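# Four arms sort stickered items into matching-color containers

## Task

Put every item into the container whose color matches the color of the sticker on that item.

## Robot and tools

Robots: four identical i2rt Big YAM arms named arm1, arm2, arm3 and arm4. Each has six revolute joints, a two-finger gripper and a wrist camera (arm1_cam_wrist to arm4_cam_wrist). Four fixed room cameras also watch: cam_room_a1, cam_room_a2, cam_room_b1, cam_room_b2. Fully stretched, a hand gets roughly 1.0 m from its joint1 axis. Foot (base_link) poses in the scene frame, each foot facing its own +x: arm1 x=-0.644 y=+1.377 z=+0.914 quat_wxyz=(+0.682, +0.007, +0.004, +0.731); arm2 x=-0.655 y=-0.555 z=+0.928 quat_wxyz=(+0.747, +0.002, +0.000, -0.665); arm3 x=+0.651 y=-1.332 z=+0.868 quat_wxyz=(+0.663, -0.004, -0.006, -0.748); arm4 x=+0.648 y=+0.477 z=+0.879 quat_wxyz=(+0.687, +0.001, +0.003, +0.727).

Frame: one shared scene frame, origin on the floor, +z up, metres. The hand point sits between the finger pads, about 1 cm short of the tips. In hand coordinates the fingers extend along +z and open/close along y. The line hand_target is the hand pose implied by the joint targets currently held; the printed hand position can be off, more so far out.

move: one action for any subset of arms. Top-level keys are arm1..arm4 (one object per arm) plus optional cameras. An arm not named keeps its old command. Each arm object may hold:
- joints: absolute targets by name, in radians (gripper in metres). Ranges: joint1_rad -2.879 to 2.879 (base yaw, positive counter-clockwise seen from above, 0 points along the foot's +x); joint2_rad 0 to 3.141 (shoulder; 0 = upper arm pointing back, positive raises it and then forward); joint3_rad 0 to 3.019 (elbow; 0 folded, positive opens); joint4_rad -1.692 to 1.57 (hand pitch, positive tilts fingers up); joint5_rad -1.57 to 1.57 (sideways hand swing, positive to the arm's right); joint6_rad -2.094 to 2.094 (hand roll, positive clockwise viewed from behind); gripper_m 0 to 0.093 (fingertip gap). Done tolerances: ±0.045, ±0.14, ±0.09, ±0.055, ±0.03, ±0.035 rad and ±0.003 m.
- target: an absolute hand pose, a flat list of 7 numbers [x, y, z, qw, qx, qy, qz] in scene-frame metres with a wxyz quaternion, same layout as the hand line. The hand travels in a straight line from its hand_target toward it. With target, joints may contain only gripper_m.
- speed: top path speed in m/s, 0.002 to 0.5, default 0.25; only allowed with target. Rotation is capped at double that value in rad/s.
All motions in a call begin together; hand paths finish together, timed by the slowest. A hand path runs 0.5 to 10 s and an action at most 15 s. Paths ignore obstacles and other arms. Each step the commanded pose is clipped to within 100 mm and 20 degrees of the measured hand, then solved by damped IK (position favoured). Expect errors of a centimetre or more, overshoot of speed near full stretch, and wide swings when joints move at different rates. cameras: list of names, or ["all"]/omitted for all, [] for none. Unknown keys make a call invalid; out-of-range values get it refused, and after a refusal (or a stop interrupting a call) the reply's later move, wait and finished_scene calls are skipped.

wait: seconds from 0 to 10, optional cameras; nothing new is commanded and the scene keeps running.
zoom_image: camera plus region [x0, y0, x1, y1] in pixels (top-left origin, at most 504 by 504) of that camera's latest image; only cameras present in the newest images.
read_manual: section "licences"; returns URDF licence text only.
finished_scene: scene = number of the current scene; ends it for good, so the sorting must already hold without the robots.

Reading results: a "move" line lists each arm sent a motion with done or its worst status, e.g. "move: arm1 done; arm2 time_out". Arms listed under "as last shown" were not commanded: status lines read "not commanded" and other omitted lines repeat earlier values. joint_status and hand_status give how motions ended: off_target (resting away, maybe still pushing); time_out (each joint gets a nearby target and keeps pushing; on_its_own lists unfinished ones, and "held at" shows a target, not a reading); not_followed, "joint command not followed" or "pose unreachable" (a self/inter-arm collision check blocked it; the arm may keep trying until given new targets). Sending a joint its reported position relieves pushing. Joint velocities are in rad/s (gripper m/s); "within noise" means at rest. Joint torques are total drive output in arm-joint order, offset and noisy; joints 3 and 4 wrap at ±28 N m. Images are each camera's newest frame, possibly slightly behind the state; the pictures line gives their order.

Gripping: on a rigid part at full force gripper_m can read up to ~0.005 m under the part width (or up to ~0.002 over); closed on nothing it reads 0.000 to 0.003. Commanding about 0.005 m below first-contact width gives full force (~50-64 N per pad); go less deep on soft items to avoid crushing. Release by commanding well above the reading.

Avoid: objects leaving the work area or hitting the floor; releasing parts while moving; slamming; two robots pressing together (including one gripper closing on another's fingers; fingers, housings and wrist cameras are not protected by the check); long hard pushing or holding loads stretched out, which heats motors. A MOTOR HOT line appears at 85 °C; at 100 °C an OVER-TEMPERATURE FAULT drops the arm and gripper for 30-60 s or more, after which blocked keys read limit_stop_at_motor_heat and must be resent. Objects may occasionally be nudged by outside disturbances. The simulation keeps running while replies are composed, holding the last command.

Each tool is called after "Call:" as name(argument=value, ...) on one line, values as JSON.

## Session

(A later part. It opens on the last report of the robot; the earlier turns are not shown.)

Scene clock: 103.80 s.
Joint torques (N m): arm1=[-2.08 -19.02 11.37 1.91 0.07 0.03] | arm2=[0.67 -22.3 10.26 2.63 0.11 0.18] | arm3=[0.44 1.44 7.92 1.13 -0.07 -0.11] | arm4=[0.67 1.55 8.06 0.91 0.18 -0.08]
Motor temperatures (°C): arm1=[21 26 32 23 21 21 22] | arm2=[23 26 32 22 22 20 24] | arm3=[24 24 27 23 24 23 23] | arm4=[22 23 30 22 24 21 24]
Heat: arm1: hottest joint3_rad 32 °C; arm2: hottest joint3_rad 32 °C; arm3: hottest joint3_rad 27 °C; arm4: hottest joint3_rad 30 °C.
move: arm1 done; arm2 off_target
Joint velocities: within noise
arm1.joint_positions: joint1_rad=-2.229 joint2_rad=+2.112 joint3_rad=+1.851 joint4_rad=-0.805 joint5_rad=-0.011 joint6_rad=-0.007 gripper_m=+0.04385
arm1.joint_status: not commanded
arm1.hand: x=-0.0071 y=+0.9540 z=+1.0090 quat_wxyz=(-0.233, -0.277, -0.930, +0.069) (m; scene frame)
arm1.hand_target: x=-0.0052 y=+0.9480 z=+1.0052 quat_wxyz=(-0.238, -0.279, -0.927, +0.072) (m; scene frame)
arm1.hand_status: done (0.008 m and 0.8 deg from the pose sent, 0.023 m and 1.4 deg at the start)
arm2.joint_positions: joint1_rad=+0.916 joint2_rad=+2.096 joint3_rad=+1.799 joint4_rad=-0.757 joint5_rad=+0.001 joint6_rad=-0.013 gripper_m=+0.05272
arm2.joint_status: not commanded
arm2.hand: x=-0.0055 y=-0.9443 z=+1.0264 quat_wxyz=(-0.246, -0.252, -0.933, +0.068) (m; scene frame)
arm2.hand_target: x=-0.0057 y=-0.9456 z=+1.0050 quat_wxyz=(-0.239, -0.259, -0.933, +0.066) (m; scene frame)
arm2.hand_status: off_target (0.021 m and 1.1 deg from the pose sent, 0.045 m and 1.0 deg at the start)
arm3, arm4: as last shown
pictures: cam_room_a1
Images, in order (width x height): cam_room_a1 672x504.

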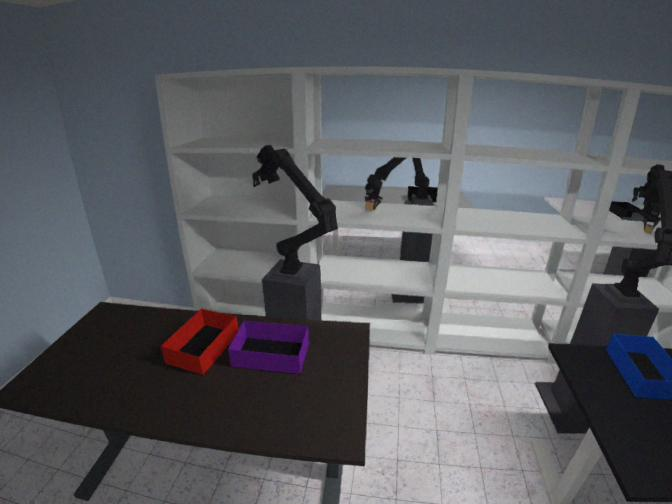

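Call:
move(arm1={"target":[-0.005,0.948,0.988,0.2381,0.2791,0.9275,-0.0717],"speed":0.06}, arm2={"target":[-0.005,-0.946,0.985,0.2397,0.2588,0.9334,-0.0665],"speed":0.06}, cameras=["cam_room_a1"])

Call:
move(arm1={"target":[-0.005,0.948,0.982,0.2381,0.2791,0.9275,-0.0717],"speed":0.06}, arm2={"target":[-0.005,-0.946,0.975,0.2397,0.2588,0.9334,-0.0665],"speed":0.06}, cameras=["arm1_cam_wrist","arm2_cam_wrist","cam_room_a1"])

Call:
zoom_image(camera="cam_room_a1", region=[330, 150, 450, 240])

Scene clock: 113.80 s.
Joint torques (N m): arm1=[-2.32 -18.14 10.73 1.73 0.05 0.05] | arm2=[0.73 -21.66 9.96 2.55 0.11 0.18] | arm3=[0.44 1.44 7.88 1.13 -0.09 -0.11] | arm4=[1.32 1.61 8.06 0.84 0.2 -0.05]
Motor temperatures (°C): arm1=[21 26 33 23 21 21 22] | arm2=[23 27 31 22 22 20 24] | arm3=[24 24 27 23 24 23 23] | arm4=[22 22 30 22 24 21 24]
Heat: arm1: hottest joint3_rad 33 °C; arm2: hottest joint3_rad 31 °C; arm3: hottest joint3_rad 27 °C; arm4: hottest joint3_rad 30 °C.
move: arm1 off_target; arm2 off_target
Joint velocities: within noise
arm1.joint_positions: joint1_rad=-2.229 joint2_rad=+2.116 joint3_rad=+1.835 joint4_rad=-0.767 joint5_rad=-0.011 joint6_rad=-0.007 gripper_m=+0.04385
arm1.joint_status: not commanded
arm1.hand: x=-0.0047 y=+0.9523 z=+1.0031 quat_wxyz=(-0.241, -0.276, -0.928, +0.072) (m; scene frame)
arm1.hand_target: x=-0.0054 y=+0.9481 z=+0.9883 quat_wxyz=(-0.238, -0.279, -0.928, +0.072) (m; scene frame)
arm1.hand_status: off_target (0.016 m and 0.5 deg from the pose sent, 0.022 m and 0.8 deg at the start)
arm2.joint_positions: joint1_rad=+0.916 joint2_rad=+2.108 joint3_rad=+1.778 joint4_rad=-0.713 joint5_rad=+0.002 joint6_rad=-0.013 gripper_m=+0.05272
arm2.joint_status: not commanded
arm2.hand: x=-0.0038 y=-0.9454 z=+1.0129 quat_wxyz=(-0.251, -0.251, -0.932, +0.070) (m; scene frame)
arm2.hand_target: x=-0.0058 y=-0.9455 z=+0.9856 quat_wxyz=(-0.240, -0.259, -0.933, +0.067) (m; scene frame)
arm2.hand_status: off_target (0.028 m and 1.6 deg from the pose sent, 0.042 m and 1.1 deg at the start)
arm3.joint_positions: joint1_rad=-0.489 joint2_rad=+0.596 joint3_rad=+1.205 joint4_rad=-1.393 joint5_rad=+0.002 joint6_rad=+0.005 gripper_m=+0.09399
arm3.joint_status: not commanded
arm3.hand: x=+0.5156 y=-1.5168 z=+1.3141 quat_wxyz=(-0.183, -0.819, -0.422, +0.342) (m; scene frame)
arm3.hand_target: x=+0.5138 y=-1.5157 z=+1.3097 quat_wxyz=(-0.178, -0.823, -0.421, +0.337) (m; scene frame)
arm3.hand_status: not commanded
arm4: as last shown
pictures: cam_room_a1
Images, in order (width x height): cam_room_a1 672x504.

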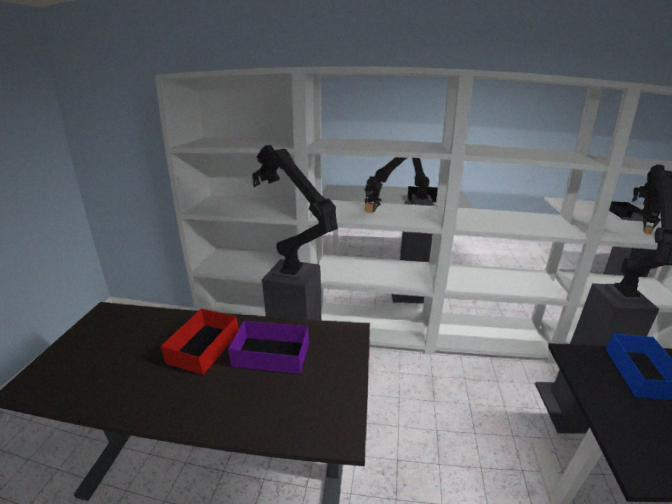

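Scene clock: 114.77 s.
Joint torques (N m): arm1=[-2.02 -18.08 10.18 1.95 0.06 0] | arm2=[0.67 -21.01 9.37 2.66 0.11 0.19] | arm3=[0.5 1.49 7.91 1.14 -0.08 -0.11] | arm4=[1.08 1.79 8.1 0.76 0.15 -0.09]
Motor temperatures (°C): arm1=[21 26 33 23 21 21 22] | arm2=[23 27 31 22 22 20 24] | arm3=[24 24 27 23 24 23 23] | arm4=[22 22 30 22 24 21 24]
Heat: arm1: hottest joint3_rad 33 °C; arm2: hottest joint3_rad 31 °C; arm3: hottest joint3_rad 27 °C; arm4: hottest joint3_rad 30 °C.
move: arm1 off_target; arm2 off_target
Joint velocities: within noise
arm1.joint_positions: joint1_rad=-2.229 joint2_rad=+2.116 joint3_rad=+1.831 joint4_rad=-0.755 joint5_rad=-0.011 joint6_rad=-0.007 gripper_m=+0.04385
arm1.joint_status: not commanded
arm1.hand: x=-0.0036 y=+0.9516 z=+1.0025 quat_wxyz=(-0.245, -0.276, -0.927, +0.073) (m; scene frame)
arm1.hand_target: x=-0.0056 y=+0.9483 z=+0.9823 quat_wxyz=(-0.238, -0.279, -0.928, +0.072) (m; scene frame)
arm1.hand_status: off_target (0.021 m and 0.9 deg from the pose sent, 0.021 m and 0.5 deg at the start)
arm2.joint_positions: joint1_rad=+0.916 joint2_rad=+2.108 joint3_rad=+1.773 joint4_rad=-0.694 joint5_rad=+0.002 joint6_rad=-0.013 gripper_m=+0.05272
arm2.joint_status: not commanded
arm2.hand: x=-0.0017 y=-0.9466 z=+1.0129 quat_wxyz=(-0.258, -0.251, -0.930, +0.072) (m; scene frame)
arm2.hand_target: x=-0.0064 y=-0.9452 z=+0.9759 quat_wxyz=(-0.240, -0.259, -0.933, +0.067) (m; scene frame)
arm2.hand_status: off_target (0.038 m and 2.4 deg from the pose sent, 0.038 m and 1.6 deg at the start)
arm3: as last shown
arm4.joint_positions: joint1_rad=+1.197 joint2_rad=+0.593 joint3_rad=+1.198 joint4_rad=-1.389 joint5_rad=-0.003 joint6_rad=+0.012 gripper_m=+0.09402
arm4.joint_status: not commanded
arm4.hand: x=+0.4277 y=+0.5518 z=+1.3220 quat_wxyz=(-0.055, +0.911, -0.151, -0.381) (m; scene frame)
arm4.hand_target: x=+0.4274 y=+0.5516 z=+1.3198 quat_wxyz=(-0.057, +0.914, -0.146, -0.374) (m; scene frame)
arm4.hand_status: not commanded
pictures: arm1_cam_wrist, arm2_cam_wrist, cam_room_a1
Images, in order (width x height): arm1_cam_wrist 672x504, arm2_cam_wrist 672x504, cam_room_a1 672x504.

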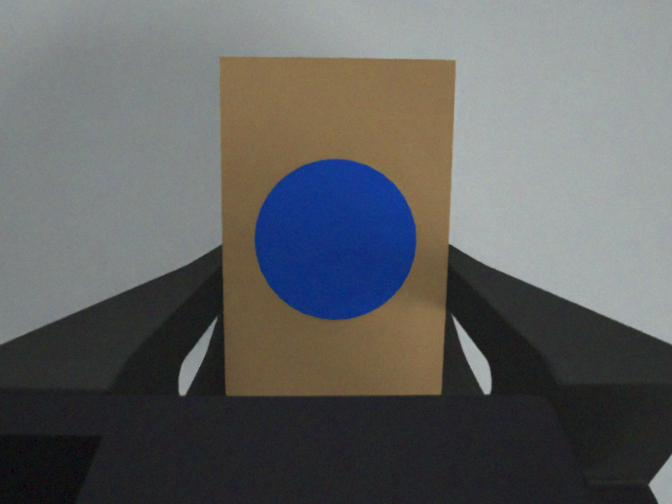

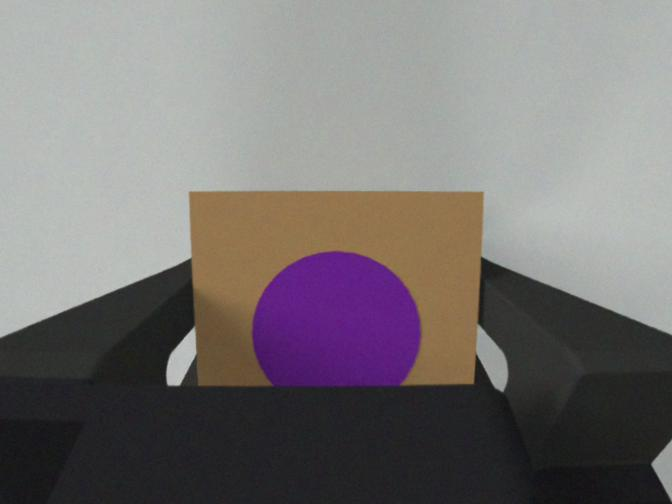

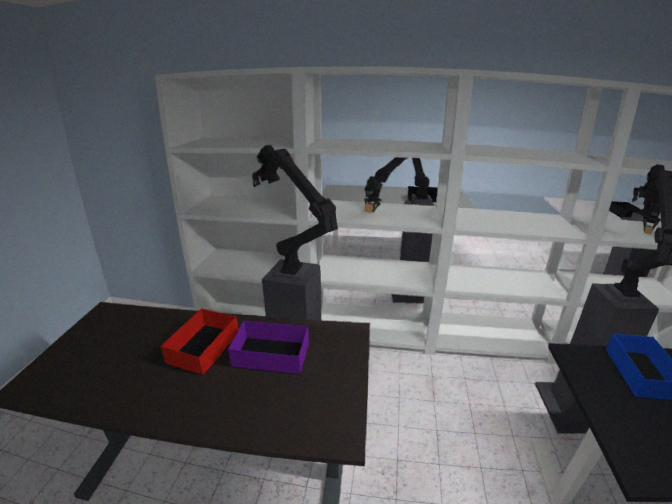

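Scaled by 4.200.

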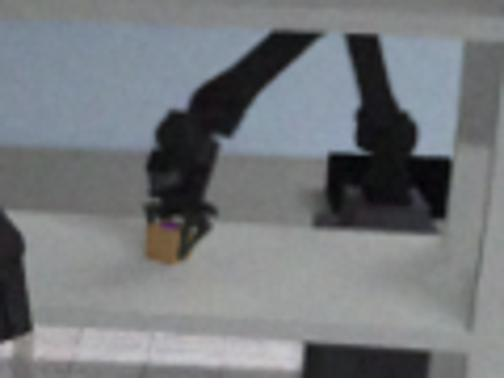

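Call:
move(arm1={"joints":{"gripper_m":0.055}}, arm2={"joints":{"gripper_m":0.063}}, arm3={"joints":{"joint1_rad":-1.95,"joint2_rad":0.7,"joint3_rad":1.0,"joint4_rad":-1.2,"joint5_rad":0,"joint6_rad":0}}, arm4={"joints":{"joint1_rad":0.9,"joint2_rad":0.7,"joint3_rad":1.0,"joint4_rad":-1.2,"joint5_rad":0,"joint6_rad":0}}, cameras=[])

Call:
move(arm1={"joints":{"gripper_m":0.085}}, arm2={"joints":{"gripper_m":0.085}}, cameras=[])

Call:
move(arm1={"target":[-0.115,1.02,1.1,0.2381,0.2791,0.9275,-0.0717],"speed":0.2}, arm2={"target":[-0.115,-0.88,1.11,0.2397,0.2588,0.9334,-0.0665],"speed":0.2}, cameras=[])

Call:
move(arm1={"target":[-0.37,1.19,1.15,0.2381,0.2791,0.9275,-0.0717],"speed":0.35}, arm2={"target":[-0.36,-0.733,1.15,0.2397,0.2588,0.9334,-0.0665],"speed":0.35}, arm3={"target":[0.291,-1.116,1.12,0.0692,-0.931,0.258,0.2496],"speed":0.35}, arm4={"target":[0.305,0.72,1.12,0.0746,-0.925,0.2784,0.248],"speed":0.35}, cameras=[])

Call:
move(arm1={"joints":{"joint1_rad":-1.5,"joint2_rad":0.6,"joint3_rad":1.4,"joint4_rad":-1.5,"joint5_rad":0,"joint6_rad":0}}, arm2={"joints":{"joint1_rad":0.3,"joint2_rad":0.6,"joint3_rad":1.4,"joint4_rad":-1.5,"joint5_rad":0,"joint6_rad":0}}, arm3={"target":[0.04,-0.971,1.095,0.0692,-0.931,0.258,0.2496],"speed":0.3}, arm4={"target":[0.028,0.96,1.095,0.0746,-0.925,0.2784,0.248],"speed":0.3}, cameras=["arm3_cam_wrist","arm4_cam_wrist"])

Scene clock: 135.77 s.
Joint torques (N m): arm1=[-2.37 -18.02 10.4 1.89 -0.04 0.09] | arm2=[0.67 -21.25 9.36 2.55 0.11 0.19] | arm3=[0.5 -2.96 10.1 1.73 -0.03 -0.1] | arm4=[1.08 -2.26 10.47 1.76 0.17 -0.07]
Motor temperatures (°C): arm1=[21 27 32 23 21 21 22] | arm2=[23 27 31 22 22 20 24] | arm3=[24 24 27 23 24 23 23] | arm4=[22 22 30 22 24 21 24]
Heat: arm1: hottest joint3_rad 32 °C; arm2: hottest joint3_rad 31 °C; arm3: hottest joint3_rad 27 °C; arm4: hottest joint3_rad 30 °C.
move: arm1 done; arm2 done; arm3 done; arm4 done
Joint velocities: within noise
arm1.joint_positions: joint1_rad=-2.229 joint2_rad=+2.116 joint3_rad=+1.831 joint4_rad=-0.752 joint5_rad=-0.009 joint6_rad=-0.006 gripper_m=+0.05496
arm1.joint_status: all done
arm1.hand: x=-0.0036 y=+0.9508 z=+1.0028 quat_wxyz=(-0.246, -0.276, -0.926, +0.074) (m; scene frame)
arm1.hand_target: x=-0.0055 y=+0.9485 z=+0.9823 quat_wxyz=(-0.238, -0.279, -0.928, +0.072) (m; scene frame)
arm1.hand_status: not commanded
arm2.joint_positions: joint1_rad=+0.916 joint2_rad=+2.112 joint3_rad=+1.773 joint4_rad=-0.691 joint5_rad=+0.002 joint6_rad=-0.013 gripper_m=+0.06294
arm2.joint_status: all done
arm2.hand: x=-0.0013 y=-0.9468 z=+1.0107 quat_wxyz=(-0.258, -0.251, -0.930, +0.072) (m; scene frame)
arm2.hand_target: x=-0.0064 y=-0.9452 z=+0.9760 quat_wxyz=(-0.240, -0.259, -0.933, +0.067) (m; scene frame)
arm2.hand_status: not commanded
arm3.joint_positions: joint1_rad=-1.940 joint2_rad=+0.709 joint3_rad=+0.991 joint4_rad=-1.212 joint5_rad=+0.001 joint6_rad=+0.005 gripper_m=+0.09400
arm3.joint_status: all done
arm3.hand: x=+0.3929 y=-1.1889 z=+1.2031 quat_wxyz=(+0.070, -0.921, +0.235, +0.304) (m; scene frame)
arm3.hand_target: x=+0.3930 y=-1.1857 z=+1.2119 quat_wxyz=(+0.075, -0.916, +0.236, +0.317) (m; scene frame)
arm3.hand_status: not commanded
arm4.joint_positions: joint1_rad=+0.900 joint2_rad=+0.708 joint3_rad=+0.979 joint4_rad=-1.217 joint5_rad=-0.002 joint6_rad=+0.012 gripper_m=+0.09402
arm4.joint_status: all done
arm4.hand: x=+0.4124 y=+0.6458 z=+1.2107 quat_wxyz=(-0.088, +0.905, -0.293, -0.295) (m; scene frame)
arm4.hand_target: x=+0.4099 y=+0.6483 z=+1.2262 quat_wxyz=(-0.097, +0.900, -0.286, -0.315) (m; scene frame)
arm4.hand_status: not commanded
pictures: none
No camera images: "cameras" was empty.

Scene clock: 136.30 s.
Joint torques (N m): arm1=[-2.61 -17.85 10.28 1.62 -0.04 0.03] | arm2=[0.62 -21.36 9.33 2.51 0.11 0.18] | arm3=[0.56 -2.96 10.1 1.72 -0.02 -0.11] | arm4=[0.79 -2.73 10.36 1.57 0.12 -0.08]
Motor temperatures (°C): arm1=[21 27 32 23 21 21 22] | arm2=[23 27 31 22 22 20 24] | arm3=[24 24 27 23 24 23 23] | arm4=[22 22 30 22 24 21 24]
Heat: arm1: hottest joint3_rad 32 °C; arm2: hottest joint3_rad 31 °C; arm3: hottest joint3_rad 27 °C; arm4: hottest joint3_rad 30 °C.
move: arm1 done; arm2 done
Joint velocities: within noise
arm1.joint_positions: joint1_rad=-2.230 joint2_rad=+2.116 joint3_rad=+1.831 joint4_rad=-0.751 joint5_rad=-0.009 joint6_rad=-0.006 gripper_m=+0.08493
arm1.joint_status: all done
arm1.hand: x=-0.0035 y=+0.9503 z=+1.0030 quat_wxyz=(-0.246, -0.276, -0.926, +0.075) (m; scene frame)
arm1.hand_target: x=-0.0056 y=+0.9484 z=+0.9823 quat_wxyz=(-0.238, -0.279, -0.928, +0.072) (m; scene frame)
arm1.hand_status: not commanded
arm2.joint_positions: joint1_rad=+0.916 joint2_rad=+2.112 joint3_rad=+1.773 joint4_rad=-0.691 joint5_rad=+0.002 joint6_rad=-0.012 gripper_m=+0.08490
arm2.joint_status: all done
arm2.hand: x=-0.0013 y=-0.9468 z=+1.0107 quat_wxyz=(-0.258, -0.251, -0.930, +0.072) (m; scene frame)
arm2.hand_target: x=-0.0064 y=-0.9452 z=+0.9760 quat_wxyz=(-0.240, -0.259, -0.933, +0.067) (m; scene frame)
arm2.hand_status: not commanded
arm3, arm4: as last shown
arm4.hand_target: x=+0.4099 y=+0.6482 z=+1.2262 quat_wxyz=(-0.097, +0.900, -0.286, -0.315) (m; scene frame)
pictures: none
No camera images: "cameras" was empty.

Scene clock: 138.00 s.
Joint torques (N m): arm1=[-2.14 -13.8 11.08 0.72 -0.07 -0.01] | arm2=[0.85 -18.2 10.02 1.22 0.12 0.15] | arm3=[0.56 -2.96 10.07 1.69 -0.03 -0.11] | arm4=[0.62 -2.55 10.29 1.7 0.15 -0.06]
Motor temperatures (°C): arm1=[21 27 32 23 21 21 22] | arm2=[23 27 31 22 22 20 24] | arm3=[24 24 27 23 24 23 23] | arm4=[22 22 31 22 24 21 24]
Heat: arm1: hottest joint3_rad 32 °C; arm2: hottest joint3_rad 31 °C; arm3: hottest joint3_rad 27 °C; arm4: hottest joint3_rad 31 °C.
move: arm1 done; arm2 off_target
Joint velocities: within noise
arm1.joint_positions: joint1_rad=-2.230 joint2_rad=+1.712 joint3_rad=+1.481 joint4_rad=-0.813 joint5_rad=-0.011 joint6_rad=-0.002 gripper_m=+0.08494
arm1.joint_status: not commanded
arm1.hand: x=-0.1102 y=+1.0231 z=+1.1002 quat_wxyz=(-0.243, -0.278, -0.927, +0.072) (m; scene frame)
arm1.hand_target: x=-0.1149 y=+1.0200 z=+1.1001 quat_wxyz=(-0.238, -0.279, -0.927, +0.072) (m; scene frame)
arm1.hand_status: done (0.006 m and 0.5 deg from the pose sent, 0.163 m and 1.1 deg at the start)
arm2.joint_positions: joint1_rad=+0.916 joint2_rad=+1.706 joint3_rad=+1.466 joint4_rad=-0.794 joint5_rad=+0.002 joint6_rad=-0.009 gripper_m=+0.08490
arm2.joint_status: not commanded
arm2.hand: x=-0.1089 y=-0.8831 z=+1.1227 quat_wxyz=(-0.256, -0.253, -0.930, +0.071) (m; scene frame)
arm2.hand_target: x=-0.1150 y=-0.8800 z=+1.1101 quat_wxyz=(-0.240, -0.259, -0.933, +0.067) (m; scene frame)
arm2.hand_status: off_target (0.014 m and 2.0 deg from the pose sent, 0.165 m and 2.3 deg at the start)
arm3, arm4: as last shown
arm4.hand: x=+0.4123 y=+0.6459 z=+1.2108 quat_wxyz=(-0.088, +0.905, -0.293, -0.295) (m; scene frame)
arm4.hand_target: x=+0.4099 y=+0.6483 z=+1.2262 quat_wxyz=(-0.097, +0.899, -0.286, -0.315) (m; scene frame)
pictures: none
No camera images: "cameras" was empty.

Scene clock: 139.63 s.
Joint torques (N m): arm1=[-2.61 -0.56 11.84 0.92 -0.07 -0.08] | arm2=[1.08 -4.84 10.52 1.21 0.15 0.18] | arm3=[0.44 -9 11.73 1.48 0.12 -0.02] | arm4=[0.79 -8.35 11.03 1.31 -0.08 -0.09]
Motor temperatures (°C): arm1=[21 27 32 23 21 21 22] | arm2=[23 27 31 22 22 20 24] | arm3=[24 24 27 23 24 23 23] | arm4=[22 22 31 22 24 21 24]
Heat: arm1: hottest joint3_rad 32 °C; arm2: hottest joint3_rad 31 °C; arm3: hottest joint3_rad 27 °C; arm4: hottest joint3_rad 31 °C.
move: arm1 done; arm2 off_target; arm3 off_target; arm4 off_target
Joint velocities: within noise
arm1.joint_positions: joint1_rad=-2.242 joint2_rad=+0.846 joint3_rad=+0.835 joint4_rad=-1.026 joint5_rad=-0.018 joint6_rad=-0.014 gripper_m=+0.08494
arm1.joint_status: not commanded
arm1.hand: x=-0.3677 y=+1.1925 z=+1.1523 quat_wxyz=(-0.246, -0.278, -0.926, +0.073) (m; scene frame)
arm1.hand_target: x=-0.3699 y=+1.1901 z=+1.1502 quat_wxyz=(-0.238, -0.279, -0.927, +0.072) (m; scene frame)
arm1.hand_status: done (0.004 m and 1.0 deg from the pose sent, 0.313 m and 0.5 deg at the start)
arm2.joint_positions: joint1_rad=+0.916 joint2_rad=+0.906 joint3_rad=+0.837 joint4_rad=-0.962 joint5_rad=+0.002 joint6_rad=-0.009 gripper_m=+0.08490
arm2.joint_status: not commanded
arm2.hand: x=-0.3562 y=-0.7357 z=+1.1612 quat_wxyz=(-0.257, -0.253, -0.930, +0.071) (m; scene frame)
arm2.hand_target: x=-0.3601 y=-0.7330 z=+1.1502 quat_wxyz=(-0.240, -0.259, -0.933, +0.067) (m; scene frame)
arm2.hand_status: off_target (0.012 m and 2.2 deg from the pose sent, 0.294 m and 2.0 deg at the start)
arm3.joint_positions: joint1_rad=-1.960 joint2_rad=+1.109 joint3_rad=+0.991 joint4_rad=-0.971 joint5_rad=+0.016 joint6_rad=+0.005 gripper_m=+0.09400
arm3.joint_status: not commanded
arm3.hand: x=+0.2969 y=-1.1270 z=+1.1011 quat_wxyz=(+0.061, -0.939, +0.251, +0.227) (m; scene frame)
arm3.hand_target: x=+0.2916 y=-1.1164 z=+1.1202 quat_wxyz=(+0.069, -0.931, +0.258, +0.250) (m; scene frame)
arm3.hand_status: off_target (0.023 m and 3.1 deg from the pose sent, 0.150 m and 6.8 deg at the start)
arm4.joint_positions: joint1_rad=+0.900 joint2_rad=+1.123 joint3_rad=+0.965 joint4_rad=-0.940 joint5_rad=-0.007 joint6_rad=-0.016 gripper_m=+0.09402
arm4.joint_status: not commanded
arm4.hand: x=+0.3147 y=+0.7129 z=+1.1026 quat_wxyz=(-0.067, +0.929, -0.286, -0.226) (m; scene frame)
arm4.hand_target: x=+0.3056 y=+0.7197 z=+1.1201 quat_wxyz=(-0.075, +0.925, -0.279, -0.248) (m; scene frame)
arm4.hand_status: off_target (0.021 m and 2.8 deg from the pose sent, 0.159 m and 6.3 deg at the start)
pictures: none
No camera images: "cameras" was empty.

Scene clock: 141.80 s.
Joint torques (N m): arm1=[-0.73 4.78 11.79 1.2 0.08 0.1] | arm2=[0.32 1.73 10.84 1.68 -0.08 0.15] | arm3=[0.44 -21.71 13.94 0.64 0.12 -0.03] | arm4=[0.44 -24.29 12.88 0.4 -0.09 -0.1]
Motor temperatures (°C): arm1=[21 27 32 23 21 21 22] | arm2=[23 27 31 22 22 20 24] | arm3=[24 24 28 23 24 23 23] | arm4=[22 22 31 22 24 21 24]
Heat: arm1: hottest joint3_rad 32 °C; arm2: hottest joint3_rad 31 °C; arm3: hottest joint3_rad 28 °C; arm4: hottest joint3_rad 31 °C.
move: arm1 done; arm2 done; arm3 off_target; arm4 off_target
Joint velocities: within noise
arm1.joint_positions: joint1_rad=-1.508 joint2_rad=+0.593 joint3_rad=+1.369 joint4_rad=-1.489 joint5_rad=-0.001 joint6_rad=-0.008 gripper_m=+0.08494
arm1.joint_status: all done
arm1.hand: x=-0.4331 y=+1.4025 z=+1.4159 quat_wxyz=(-0.408, +0.063, -0.911, -0.028) (m; scene frame)
arm1.hand_target: x=-0.4357 y=+1.4035 z=+1.4268 quat_wxyz=(-0.414, +0.062, -0.908, -0.031) (m; scene frame)
arm1.hand_status: not commanded
arm2.joint_positions: joint1_rad=+0.306 joint2_rad=+0.596 joint3_rad=+1.378 joint4_rad=-1.485 joint5_rad=+0.001 joint6_rad=-0.009 gripper_m=+0.08492
arm2.joint_status: all done
arm2.hand: x=-0.5725 y=-0.7441 z=+1.4374 quat_wxyz=(-0.352, -0.490, -0.764, +0.229) (m; scene frame)
arm2.hand_target: x=-0.5747 y=-0.7417 z=+1.4437 quat_wxyz=(-0.353, -0.495, -0.760, +0.228) (m; scene frame)
arm2.hand_status: not commanded
arm3.joint_positions: joint1_rad=-1.960 joint2_rad=+1.872 joint3_rad=+1.750 joint4_rad=-0.962 joint5_rad=+0.016 joint6_rad=+0.005 gripper_m=+0.09400
arm3.joint_status: not commanded
arm3.hand: x=+0.0473 y=-0.9874 z=+1.0704 quat_wxyz=(+0.061, -0.938, +0.251, +0.229) (m; scene frame)
arm3.hand_target: x=+0.0414 y=-0.9716 z=+1.0951 quat_wxyz=(+0.069, -0.931, +0.258, +0.250) (m; scene frame)
arm3.hand_status: off_target (0.031 m and 2.8 deg from the pose sent, 0.301 m and 3.1 deg at the start)
arm4.joint_positions: joint1_rad=+0.853 joint2_rad=+2.114 joint3_rad=+2.111 joint4_rad=-1.071 joint5_rad=-0.033 joint6_rad=-0.060 gripper_m=+0.09402
arm4.joint_status: not commanded
arm4.hand: x=+0.0341 y=+0.9496 z=+1.0825 quat_wxyz=(-0.070, +0.927, -0.284, -0.237) (m; scene frame)
arm4.hand_target: x=+0.0287 y=+0.9594 z=+1.0949 quat_wxyz=(-0.075, +0.925, -0.278, -0.249) (m; scene frame)
arm4.hand_status: off_target (0.017 m and 1.5 deg from the pose sent, 0.379 m and 2.8 deg at the start)
pictures: arm3_cam_wrist, arm4_cam_wrist
Images, in order (width x height): arm3_cam_wrist 672x504, arm4_cam_wrist 672x504.

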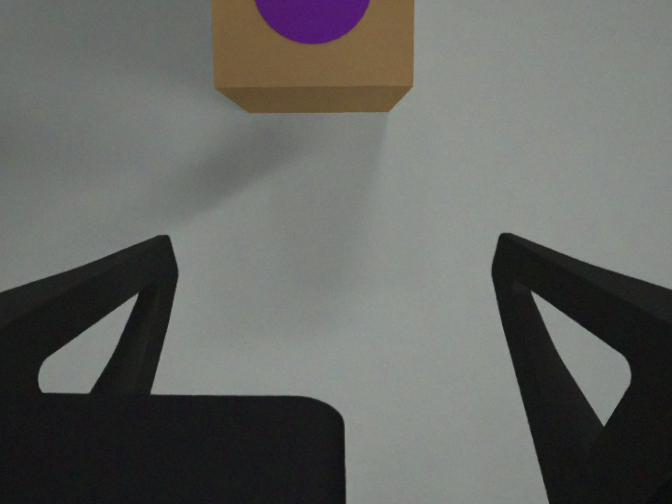

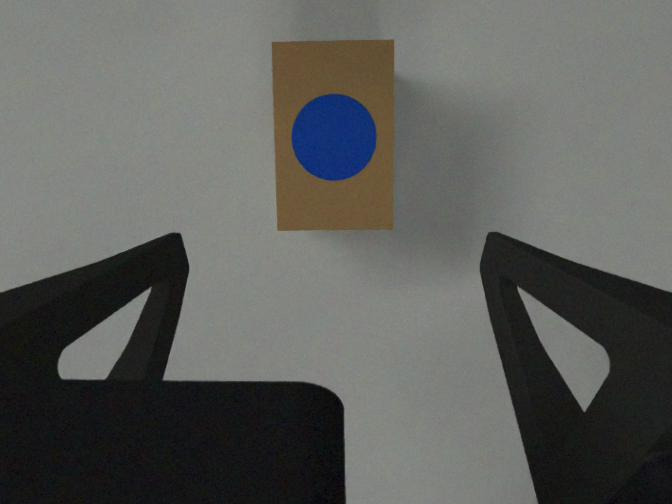

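Call:
move(arm3={"target":[-0.03,-0.945,1.03,0.0692,-0.931,0.258,0.2496],"speed":0.15}, arm4={"target":[-0.016,0.982,0.998,0.0746,-0.925,0.2784,0.248],"speed":0.2}, cameras=["arm3_cam_wrist","arm4_cam_wrist"])

Scene clock: 155.03 s.
Joint torques (N m): arm1=[-1.38 4.66 11.63 1.13 0.09 0.13] | arm2=[0.26 1.55 10.82 1.68 -0.07 0.15] | arm3=[1.85 -23.3 13.33 1.18 0.11 0.01] | arm4=[0.79 -23.18 11.86 1.25 -0.05 0.02]
Motor temperatures (°C): arm1=[21 26 32 23 21 21 22] | arm2=[23 27 30 22 22 20 23] | arm3=[24 24 30 23 24 23 23] | arm4=[22 23 36 22 24 21 24]
Heat: arm1: hottest joint3_rad 32 °C; arm2: hottest joint3_rad 30 °C; arm3: hottest joint3_rad 30 °C; arm4: hottest joint3_rad 36 °C.
move: arm3 off_target; arm4 off_target
Joint velocities: within noise
arm1, arm2: as last shown
arm3.joint_positions: joint1_rad=-1.961 joint2_rad=+2.092 joint3_rad=+1.965 joint4_rad=-0.943 joint5_rad=+0.024 joint6_rad=+0.016 gripper_m=+0.09397
arm3.joint_status: not commanded
arm3.hand: x=-0.0154 y=-0.9508 z=+1.0224 quat_wxyz=(+0.066, -0.935, +0.257, +0.235) (m; scene frame)
arm3.hand_target: x=-0.0292 y=-0.9455 z=+1.0300 quat_wxyz=(+0.069, -0.931, +0.258, +0.250) (m; scene frame)
arm3.hand_status: off_target (0.017 m and 1.8 deg from the pose sent, 0.097 m and 2.8 deg at the start)
arm4.joint_positions: joint1_rad=+0.862 joint2_rad=+2.275 joint3_rad=+2.198 joint4_rad=-0.976 joint5_rad=-0.027 joint6_rad=-0.061 gripper_m=+0.09398
arm4.joint_status: not commanded
arm4.hand: x=-0.0066 y=+0.9728 z=+1.0120 quat_wxyz=(-0.075, +0.925, -0.279, -0.246) (m; scene frame)
arm4.hand_target: x=-0.0151 y=+0.9812 z=+0.9981 quat_wxyz=(-0.075, +0.925, -0.278, -0.248) (m; scene frame)
arm4.hand_status: off_target (0.019 m and 0.3 deg from the pose sent, 0.103 m and 1.5 deg at the start)
pictures: arm3_cam_wrist, arm4_cam_wrist
Images, in order (width x height): arm3_cam_wrist 672x504, arm4_cam_wrist 672x504.

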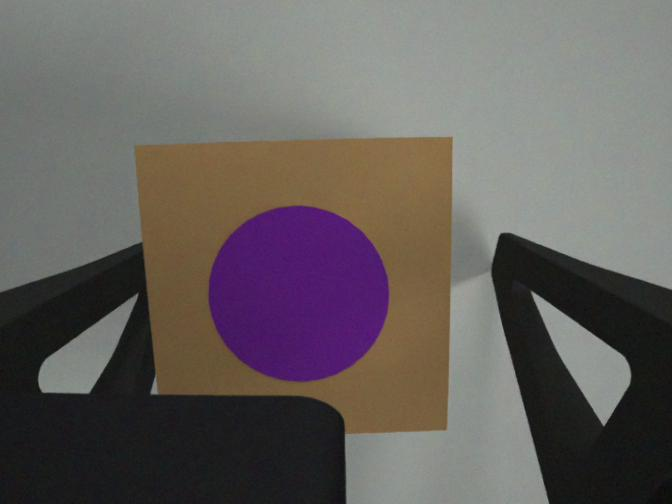

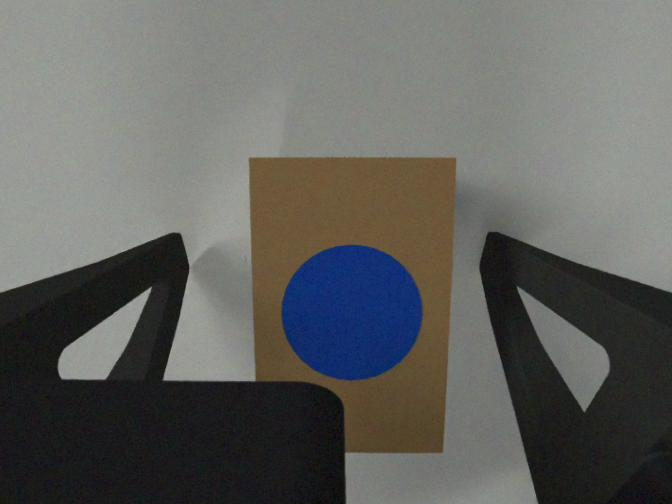

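Call:
move(arm3={"joints":{"gripper_m":0.045}}, arm4={"joints":{"gripper_m":0.035}}, cameras=[])

Call:
move(arm3={"target":[0.04,-0.97,1.1,0.0692,-0.931,0.258,0.2496],"speed":0.15}, arm4={"target":[0.02,0.95,1.09,0.0746,-0.925,0.2784,0.248],"speed":0.15}, cameras=["arm3_cam_wrist","arm4_cam_wrist"])

Scene clock: 183.17 s.
Joint torques (N m): arm1=[-1.49 4.89 11.88 1.16 0.08 0.07] | arm2=[0.26 1.61 10.84 1.68 -0.07 0.14] | arm3=[1.73 -23.18 13.34 1.17 0.12 0.02] | arm4=[0.97 -23.36 12.05 1.09 -0.02 -0.02]
Motor temperatures (°C): arm1=[21 25 33 23 21 21 22] | arm2=[23 26 30 22 22 20 23] | arm3=[24 26 32 23 24 23 23] | arm4=[22 27 35 22 24 21 24]
Heat: arm1: hottest joint3_rad 33 °C; arm2: hottest joint3_rad 30 °C; arm3: hottest joint3_rad 32 °C; arm4: hottest joint3_rad 35 °C.
move: arm3 off_target; arm4 off_target
Joint velocities: within noise
arm1, arm2: as last shown
arm3.joint_positions: joint1_rad=-1.961 joint2_rad=+2.092 joint3_rad=+1.965 joint4_rad=-0.943 joint5_rad=+0.024 joint6_rad=+0.017 gripper_m=+0.05288
arm3.joint_status: gripper_m off_target (ended at +0.05291, target +0.04500)
arm3.hand: x=-0.0154 y=-0.9508 z=+1.0224 quat_wxyz=(+0.065, -0.935, +0.257, +0.235) (m; scene frame)
arm3.hand_target: x=-0.0292 y=-0.9455 z=+1.0301 quat_wxyz=(+0.069, -0.931, +0.258, +0.250) (m; scene frame)
arm3.hand_status: not commanded
arm4.joint_positions: joint1_rad=+0.857 joint2_rad=+2.276 joint3_rad=+2.198 joint4_rad=-0.976 joint5_rad=-0.027 joint6_rad=-0.061 gripper_m=+0.04440
arm4.joint_status: gripper_m off_target (ended at +0.04443, target +0.03500)
arm4.hand: x=-0.0043 y=+0.9758 z=+1.0117 quat_wxyz=(-0.075, +0.925, -0.281, -0.245) (m; scene frame)
arm4.hand_target: x=-0.0149 y=+0.9814 z=+0.9980 quat_wxyz=(-0.075, +0.925, -0.278, -0.248) (m; scene frame)
arm4.hand_status: not commanded
pictures: none
No camera images: "cameras" was empty.

Scene clock: 184.63 s.
Joint torques (N m): arm1=[-1.55 4.78 11.96 1.1 0.06 0.11] | arm2=[0.21 1.61 10.84 1.65 -0.07 0.15] | arm3=[0.5 -22.59 9.1 0.79 -0.07 -0.13] | arm4=[1.38 -26.05 9.47 0.5 0.07 0.06]
Motor temperatures (°C): arm1=[21 25 33 23 21 21 22] | arm2=[23 26 30 22 22 20 23] | arm3=[24 26 32 23 24 23 23] | arm4=[22 27 35 22 24 21 25]
Heat: arm1: hottest joint3_rad 33 °C; arm2: hottest joint3_rad 30 °C; arm3: hottest joint3_rad 32 °C; arm4: hottest joint3_rad 35 °C.
move: arm3 done; arm4 done
Joint velocities: within noise
arm1, arm2: as last shown
arm3.joint_positions: joint1_rad=-1.961 joint2_rad=+1.882 joint3_rad=+1.830 joint4_rad=-0.981 joint5_rad=+0.020 joint6_rad=+0.015 gripper_m=+0.05288
arm3.joint_status: not commanded
arm3.hand: x=+0.0334 y=-0.9779 z=+1.1009 quat_wxyz=(+0.068, -0.931, +0.255, +0.253) (m; scene frame)
arm3.hand_target: x=+0.0399 y=-0.9701 z=+1.1000 quat_wxyz=(+0.069, -0.931, +0.258, +0.250) (m; scene frame)
arm3.hand_status: done (0.010 m and 0.5 deg from the pose sent, 0.097 m and 1.8 deg at the start)
arm4.joint_positions: joint1_rad=+0.857 joint2_rad=+2.140 joint3_rad=+2.153 joint4_rad=-1.063 joint5_rad=-0.027 joint6_rad=-0.061 gripper_m=+0.04440
arm4.joint_status: not commanded
arm4.hand: x=+0.0227 y=+0.9555 z=+1.0851 quat_wxyz=(-0.076, +0.924, -0.281, -0.247) (m; scene frame)
arm4.hand_target: x=+0.0201 y=+0.9501 z=+1.0899 quat_wxyz=(-0.075, +0.925, -0.278, -0.248) (m; scene frame)
arm4.hand_status: done (0.008 m and 0.3 deg from the pose sent, 0.086 m and 0.4 deg at the start)
pictures: arm3_cam_wrist, arm4_cam_wrist
Images, in order (width x height): arm3_cam_wrist 672x504, arm4_cam_wrist 672x504.

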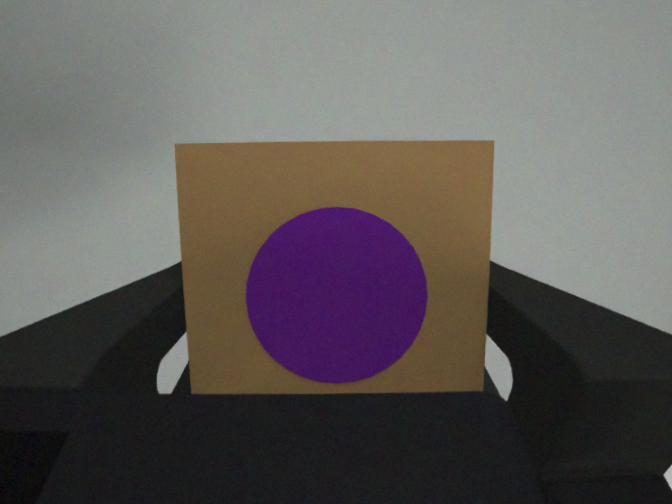

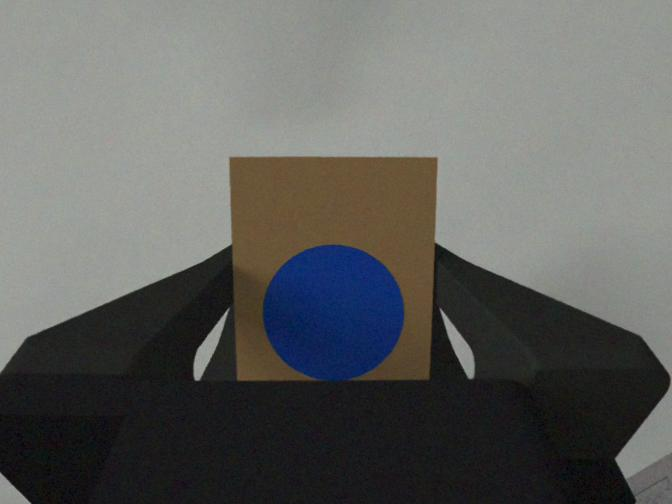

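Call:
move(arm3={"target":[0.3,-1.11,1.2,0.0692,-0.931,0.258,0.2496],"speed":0.3}, arm4={"target":[0.34,0.695,1.2,0.0746,-0.925,0.2784,0.248],"speed":0.3}, cameras=[])

Call:
move(arm3={"joints":{"joint2_rad":0.7,"joint3_rad":1.2,"joint4_rad":-1.5,"joint5_rad":0,"joint6_rad":0}}, arm4={"joints":{"joint2_rad":0.7,"joint3_rad":1.2,"joint4_rad":-1.5,"joint5_rad":0,"joint6_rad":0}}, cameras=[])

Call:
move(arm3={"joints":{"joint1_rad":1.6}}, arm4={"joints":{"joint1_rad":-1.85}}, cameras=[])

Call:
move(arm3={"target":[1.12,-1.3,0.95,0.259,0,0.966,0],"speed":0.35}, arm4={"target":[1.09,0.323,0.95,0.259,0,0.966,0],"speed":0.35}, cameras=["arm3_cam_wrist","arm4_cam_wrist"])

Scene clock: 194.33 s.
Joint torques (N m): arm1=[-1.14 4.84 11.67 1.14 0.11 0.12] | arm2=[0.26 1.61 10.82 1.66 -0.08 0.16] | arm3=[0.26 -7.47 9.1 0.85 -0.08 -0.12] | arm4=[1.14 -5.36 9.16 0.54 0.22 0.2]
Motor temperatures (°C): arm1=[21 25 33 23 21 21 22] | arm2=[23 26 30 22 22 20 23] | arm3=[24 26 32 23 24 23 24] | arm4=[22 28 35 22 24 21 25]
Heat: arm1: hottest joint3_rad 33 °C; arm2: hottest joint3_rad 30 °C; arm3: hottest joint3_rad 32 °C; arm4: hottest joint3_rad 35 °C.
move: arm3 done; arm4 done
Joint velocities: within noise
arm1, arm2: as last shown
arm3.joint_positions: joint1_rad=-1.987 joint2_rad=+1.088 joint3_rad=+1.228 joint4_rad=-1.164 joint5_rad=+0.007 joint6_rad=-0.007 gripper_m=+0.05288
arm3.joint_status: not commanded
arm3.hand: x=+0.2971 y=-1.1147 z=+1.2050 quat_wxyz=(+0.069, -0.930, +0.255, +0.257) (m; scene frame)
arm3.hand_target: x=+0.3001 y=-1.1101 z=+1.2000 quat_wxyz=(+0.069, -0.931, +0.258, +0.249) (m; scene frame)
arm3.hand_status: done (0.007 m and 0.9 deg from the pose sent, 0.314 m and 0.5 deg at the start)
arm4.joint_positions: joint1_rad=+0.893 joint2_rad=+0.992 joint3_rad=+1.124 joint4_rad=-1.162 joint5_rad=-0.014 joint6_rad=-0.043 gripper_m=+0.04440
arm4.joint_status: not commanded
arm4.hand: x=+0.3418 y=+0.6962 z=+1.2041 quat_wxyz=(-0.079, +0.924, -0.274, -0.257) (m; scene frame)
arm4.hand_target: x=+0.3400 y=+0.6949 z=+1.2000 quat_wxyz=(-0.075, +0.925, -0.278, -0.248) (m; scene frame)
arm4.hand_status: done (0.005 m and 1.2 deg from the pose sent, 0.426 m and 0.3 deg at the start)
pictures: none
No camera images: "cameras" was empty.

Scene clock: 195.70 s.
Joint torques (N m): arm1=[-0.5 4.6 11.81 1.14 0.06 0.11] | arm2=[0.15 1.49 10.84 1.72 -0.07 0.15] | arm3=[0.26 -1.61 9.33 0.96 -0.07 0.01] | arm4=[1.79 -0.5 10.18 0.53 0.2 0.17]
Motor temperatures (°C): arm1=[21 25 33 23 21 21 22] | arm2=[23 26 30 22 22 20 23] | arm3=[24 26 31 23 24 23 24] | arm4=[22 28 35 22 24 21 25]
Heat: arm1: hottest joint3_rad 33 °C; arm2: hottest joint3_rad 30 °C; arm3: hottest joint3_rad 31 °C; arm4: hottest joint3_rad 35 °C.
move: arm3 done; arm4 done
Joint velocities: within noise
arm1, arm2: as last shown
arm3.joint_positions: joint1_rad=-1.987 joint2_rad=+0.705 joint3_rad=+1.192 joint4_rad=-1.498 joint5_rad=+0.002 joint6_rad=-0.007 gripper_m=+0.05288
arm3.joint_status: all done
arm3.hand: x=+0.4400 y=-1.1999 z=+1.2635 quat_wxyz=(+0.069, -0.928, +0.254, +0.264) (m; scene frame)
arm3.hand_target: x=+0.4428 y=-1.1979 z=+1.2681 quat_wxyz=(+0.070, -0.924, +0.263, +0.269) (m; scene frame)
arm3.hand_status: not commanded
arm4.joint_positions: joint1_rad=+0.893 joint2_rad=+0.698 joint3_rad=+1.172 joint4_rad=-1.492 joint5_rad=-0.004 joint6_rad=-0.014 gripper_m=+0.04440
arm4.joint_status: all done
arm4.hand: x=+0.4510 y=+0.6206 z=+1.2706 quat_wxyz=(-0.081, +0.918, -0.288, -0.262) (m; scene frame)
arm4.hand_target: x=+0.4507 y=+0.6196 z=+1.2822 quat_wxyz=(-0.083, +0.914, -0.291, -0.270) (m; scene frame)
arm4.hand_status: not commanded
pictures: none
No camera images: "cameras" was empty.

Scene clock: 198.23 s.
Joint torques (N m): arm1=[-1.85 4.84 11.67 1.2 0.05 0.12] | arm2=[0.21 1.49 10.82 1.65 -0.08 0.15] | arm3=[1.9 -1.32 9.26 1.02 0.12 0] | arm4=[0.5 -0.62 10.21 0.55 0.02 0.15]
Motor temperatures (°C): arm1=[21 25 33 23 21 21 22] | arm2=[23 26 30 22 22 20 23] | arm3=[24 26 31 23 24 23 24] | arm4=[22 27 35 22 24 21 25]
Heat: arm1: hottest joint3_rad 33 °C; arm2: hottest joint3_rad 30 °C; arm3: hottest joint3_rad 31 °C; arm4: hottest joint3_rad 35 °C.
move: arm3 done; arm4 done
Joint velocities: within noise
arm1, arm2: as last shown
arm3.joint_positions: joint1_rad=+1.589 joint2_rad=+0.705 joint3_rad=+1.192 joint4_rad=-1.498 joint5_rad=-0.002 joint6_rad=-0.005 gripper_m=+0.05285
arm3.joint_status: all done
arm3.hand: x=+0.8946 y=-1.3514 z=+1.2661 quat_wxyz=(-0.277, -0.045, -0.960, +0.021) (m; scene frame)
arm3.hand_target: x=+0.8935 y=-1.3489 z=+1.2707 quat_wxyz=(-0.282, -0.042, -0.958, +0.020) (m; scene frame)
arm3.hand_status: not commanded
arm4.joint_positions: joint1_rad=-1.848 joint2_rad=+0.698 joint3_rad=+1.172 joint4_rad=-1.492 joint5_rad=+0.002 joint6_rad=-0.012 gripper_m=+0.04441
arm4.joint_status: all done
arm4.hand: x=+0.8878 y=+0.4244 z=+1.2692 quat_wxyz=(-0.269, -0.100, -0.957, +0.035) (m; scene frame)
arm4.hand_target: x=+0.8876 y=+0.4243 z=+1.2808 quat_wxyz=(-0.278, -0.106, -0.954, +0.033) (m; scene frame)
arm4.hand_status: not commanded
pictures: none
No camera images: "cameras" was empty.

Scene clock: 200.13 s.
Joint torques (N m): arm1=[-1.67 4.01 11.73 1.13 0.1 0.04] | arm2=[0.26 1.44 10.86 1.69 -0.08 0.15] | arm3=[2.02 -13.22 9.11 1.58 -0.02 0.02] | arm4=[0.32 -12.57 9.16 1.24 -0.19 -0.1]
Motor temperatures (°C): arm1=[21 25 33 23 21 21 22] | arm2=[23 26 30 22 22 20 23] | arm3=[24 26 31 23 24 23 24] | arm4=[22 27 35 22 24 21 25]
Heat: arm1: hottest joint3_rad 33 °C; arm2: hottest joint3_rad 30 °C; arm3: hottest joint3_rad 31 °C; arm4: hottest joint3_rad 35 °C.
move: arm3 off_target; arm4 off_target
Joint velocities: within noise
arm1, arm2: as last shown
arm3.joint_positions: joint1_rad=+1.753 joint2_rad=+1.441 joint3_rad=+0.794 joint4_rad=-0.453 joint5_rad=+0.027 joint6_rad=+0.065 gripper_m=+0.05285
arm3.joint_status: not commanded
arm3.hand: x=+1.1068 y=-1.3077 z=+0.9333 quat_wxyz=(-0.234, -0.003, -0.972, +0.005) (m; scene frame)
arm3.hand_target: x=+1.1194 y=-1.3001 z=+0.9502 quat_wxyz=(-0.259, +0.000, -0.966, +0.000) (m; scene frame)
arm3.hand_status: off_target (0.023 m and 3.0 deg from the pose sent, 0.392 m and 6.0 deg at the start)
arm4.joint_positions: joint1_rad=-2.031 joint2_rad=+1.467 joint3_rad=+0.783 joint4_rad=-0.458 joint5_rad=-0.200 joint6_rad=-0.343 gripper_m=+0.04441
arm4.joint_status: not commanded
arm4.hand: x=+1.0723 y=+0.3328 z=+0.9300 quat_wxyz=(-0.231, -0.008, -0.973, -0.012) (m; scene frame)
arm4.hand_target: x=+1.0890 y=+0.3233 z=+0.9504 quat_wxyz=(-0.259, +0.000, -0.966, +0.000) (m; scene frame)
arm4.hand_status: off_target (0.028 m and 3.7 deg from the pose sent, 0.391 m and 12.2 deg at the start)
pictures: arm3_cam_wrist, arm4_cam_wrist
Images, in order (width x height): arm3_cam_wrist 672x504, arm4_cam_wrist 672x504.

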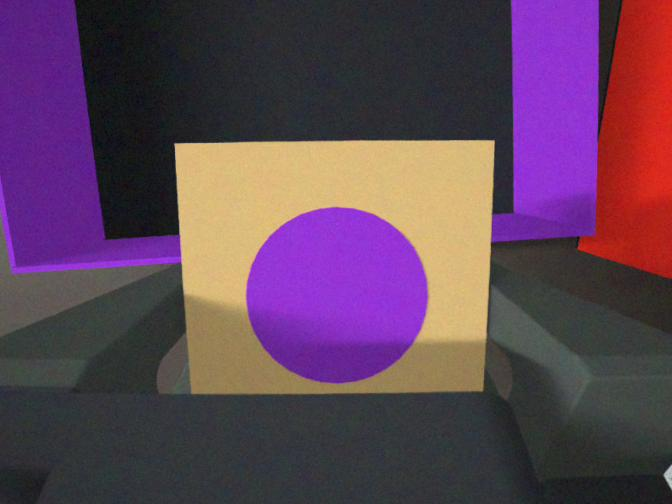

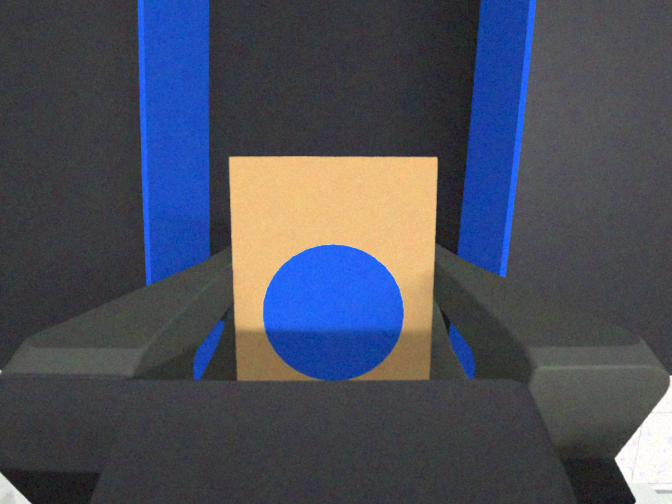

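Call:
move(arm3={"target":[1.21,-1.272,0.95,0.259,0,0.966,0],"speed":0.25}, arm4={"target":[1.15,0.318,0.95,0.259,0,0.966,0],"speed":0.25}, cameras=["arm3_cam_wrist","arm4_cam_wrist"])

Scene clock: 210.73 s.
Joint torques (N m): arm1=[-0.79 4.6 11.78 1.2 0.08 0.1] | arm2=[0.38 1.55 10.82 1.66 -0.08 0.15] | arm3=[1.67 -15.38 11.3 0.73 0.18 0.01] | arm4=[0.97 -13.04 10.07 0.8 0.08 0.14]
Motor temperatures (°C): arm1=[21 24 33 23 21 21 22] | arm2=[23 25 31 22 22 20 23] | arm3=[24 26 30 23 24 23 24] | arm4=[22 26 34 22 24 21 26]
Heat: arm1: hottest joint3_rad 33 °C; arm2: hottest joint3_rad 31 °C; arm3: hottest joint3_rad 30 °C; arm4: hottest joint3_rad 34 °C.
move: arm3 off_target; arm4 off_target
Joint velocities: within noise
arm1.joint_positions: joint1_rad=-1.508 joint2_rad=+0.593 joint3_rad=+1.369 joint4_rad=-1.489 joint5_rad=-0.001 joint6_rad=-0.008 gripper_m=+0.08494
arm1.joint_status: not commanded
arm1.hand: x=-0.4331 y=+1.4025 z=+1.4159 quat_wxyz=(-0.408, +0.063, -0.911, -0.028) (m; scene frame)
arm1.hand_target: x=-0.4357 y=+1.4035 z=+1.4268 quat_wxyz=(-0.414, +0.062, -0.908, -0.031) (m; scene frame)
arm1.hand_status: not commanded
arm2.joint_positions: joint1_rad=+0.306 joint2_rad=+0.596 joint3_rad=+1.378 joint4_rad=-1.485 joint5_rad=+0.001 joint6_rad=-0.009 gripper_m=+0.08492
arm2.joint_status: not commanded
arm2.hand: x=-0.5725 y=-0.7441 z=+1.4374 quat_wxyz=(-0.352, -0.490, -0.764, +0.229) (m; scene frame)
arm2.hand_target: x=-0.5747 y=-0.7417 z=+1.4437 quat_wxyz=(-0.353, -0.495, -0.760, +0.228) (m; scene frame)
arm2.hand_status: not commanded
arm3.joint_positions: joint1_rad=+1.801 joint2_rad=+1.644 joint3_rad=+1.031 joint4_rad=-0.471 joint5_rad=+0.045 joint6_rad=+0.103 gripper_m=+0.05285
arm3.joint_status: not commanded
arm3.hand: x=+1.1931 y=-1.2792 z=+0.9340 quat_wxyz=(-0.243, +0.000, -0.970, +0.003) (m; scene frame)
arm3.hand_target: x=+1.2092 y=-1.2721 z=+0.9503 quat_wxyz=(-0.259, +0.000, -0.966, +0.000) (m; scene frame)
arm3.hand_status: off_target (0.024 m and 2.0 deg from the pose sent, 0.110 m and 3.0 deg at the start)
arm4.joint_positions: joint1_rad=-1.997 joint2_rad=+1.577 joint3_rad=+0.935 joint4_rad=-0.457 joint5_rad=-0.189 joint6_rad=-0.333 gripper_m=+0.04441
arm4.joint_status: not commanded
arm4.hand: x=+1.1333 y=+0.3233 z=+0.9408 quat_wxyz=(-0.247, +0.005, -0.969, -0.004) (m; scene frame)
arm4.hand_target: x=+1.1493 y=+0.3182 z=+0.9502 quat_wxyz=(-0.259, +0.000, -0.966, +0.000) (m; scene frame)
arm4.hand_status: off_target (0.020 m and 1.6 deg from the pose sent, 0.081 m and 3.7 deg at the start)
pictures: arm3_cam_wrist, arm4_cam_wrist
Images, in order (width x height): arm3_cam_wrist 672x504, arm4_cam_wrist 672x504.

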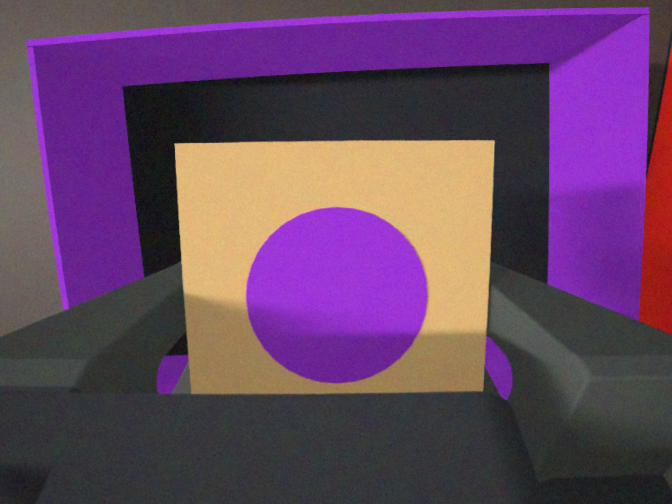

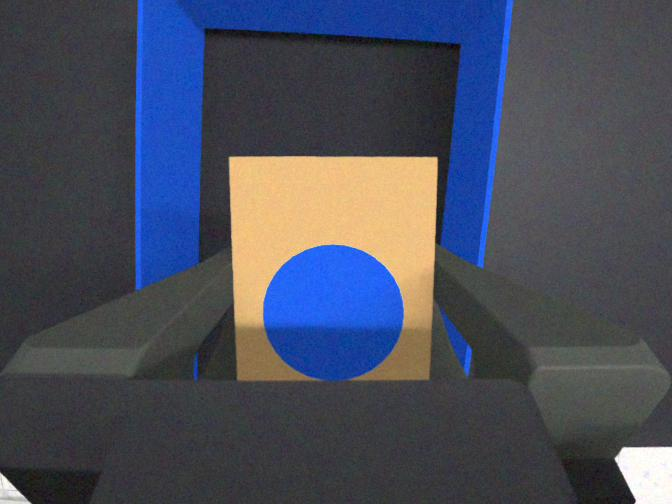

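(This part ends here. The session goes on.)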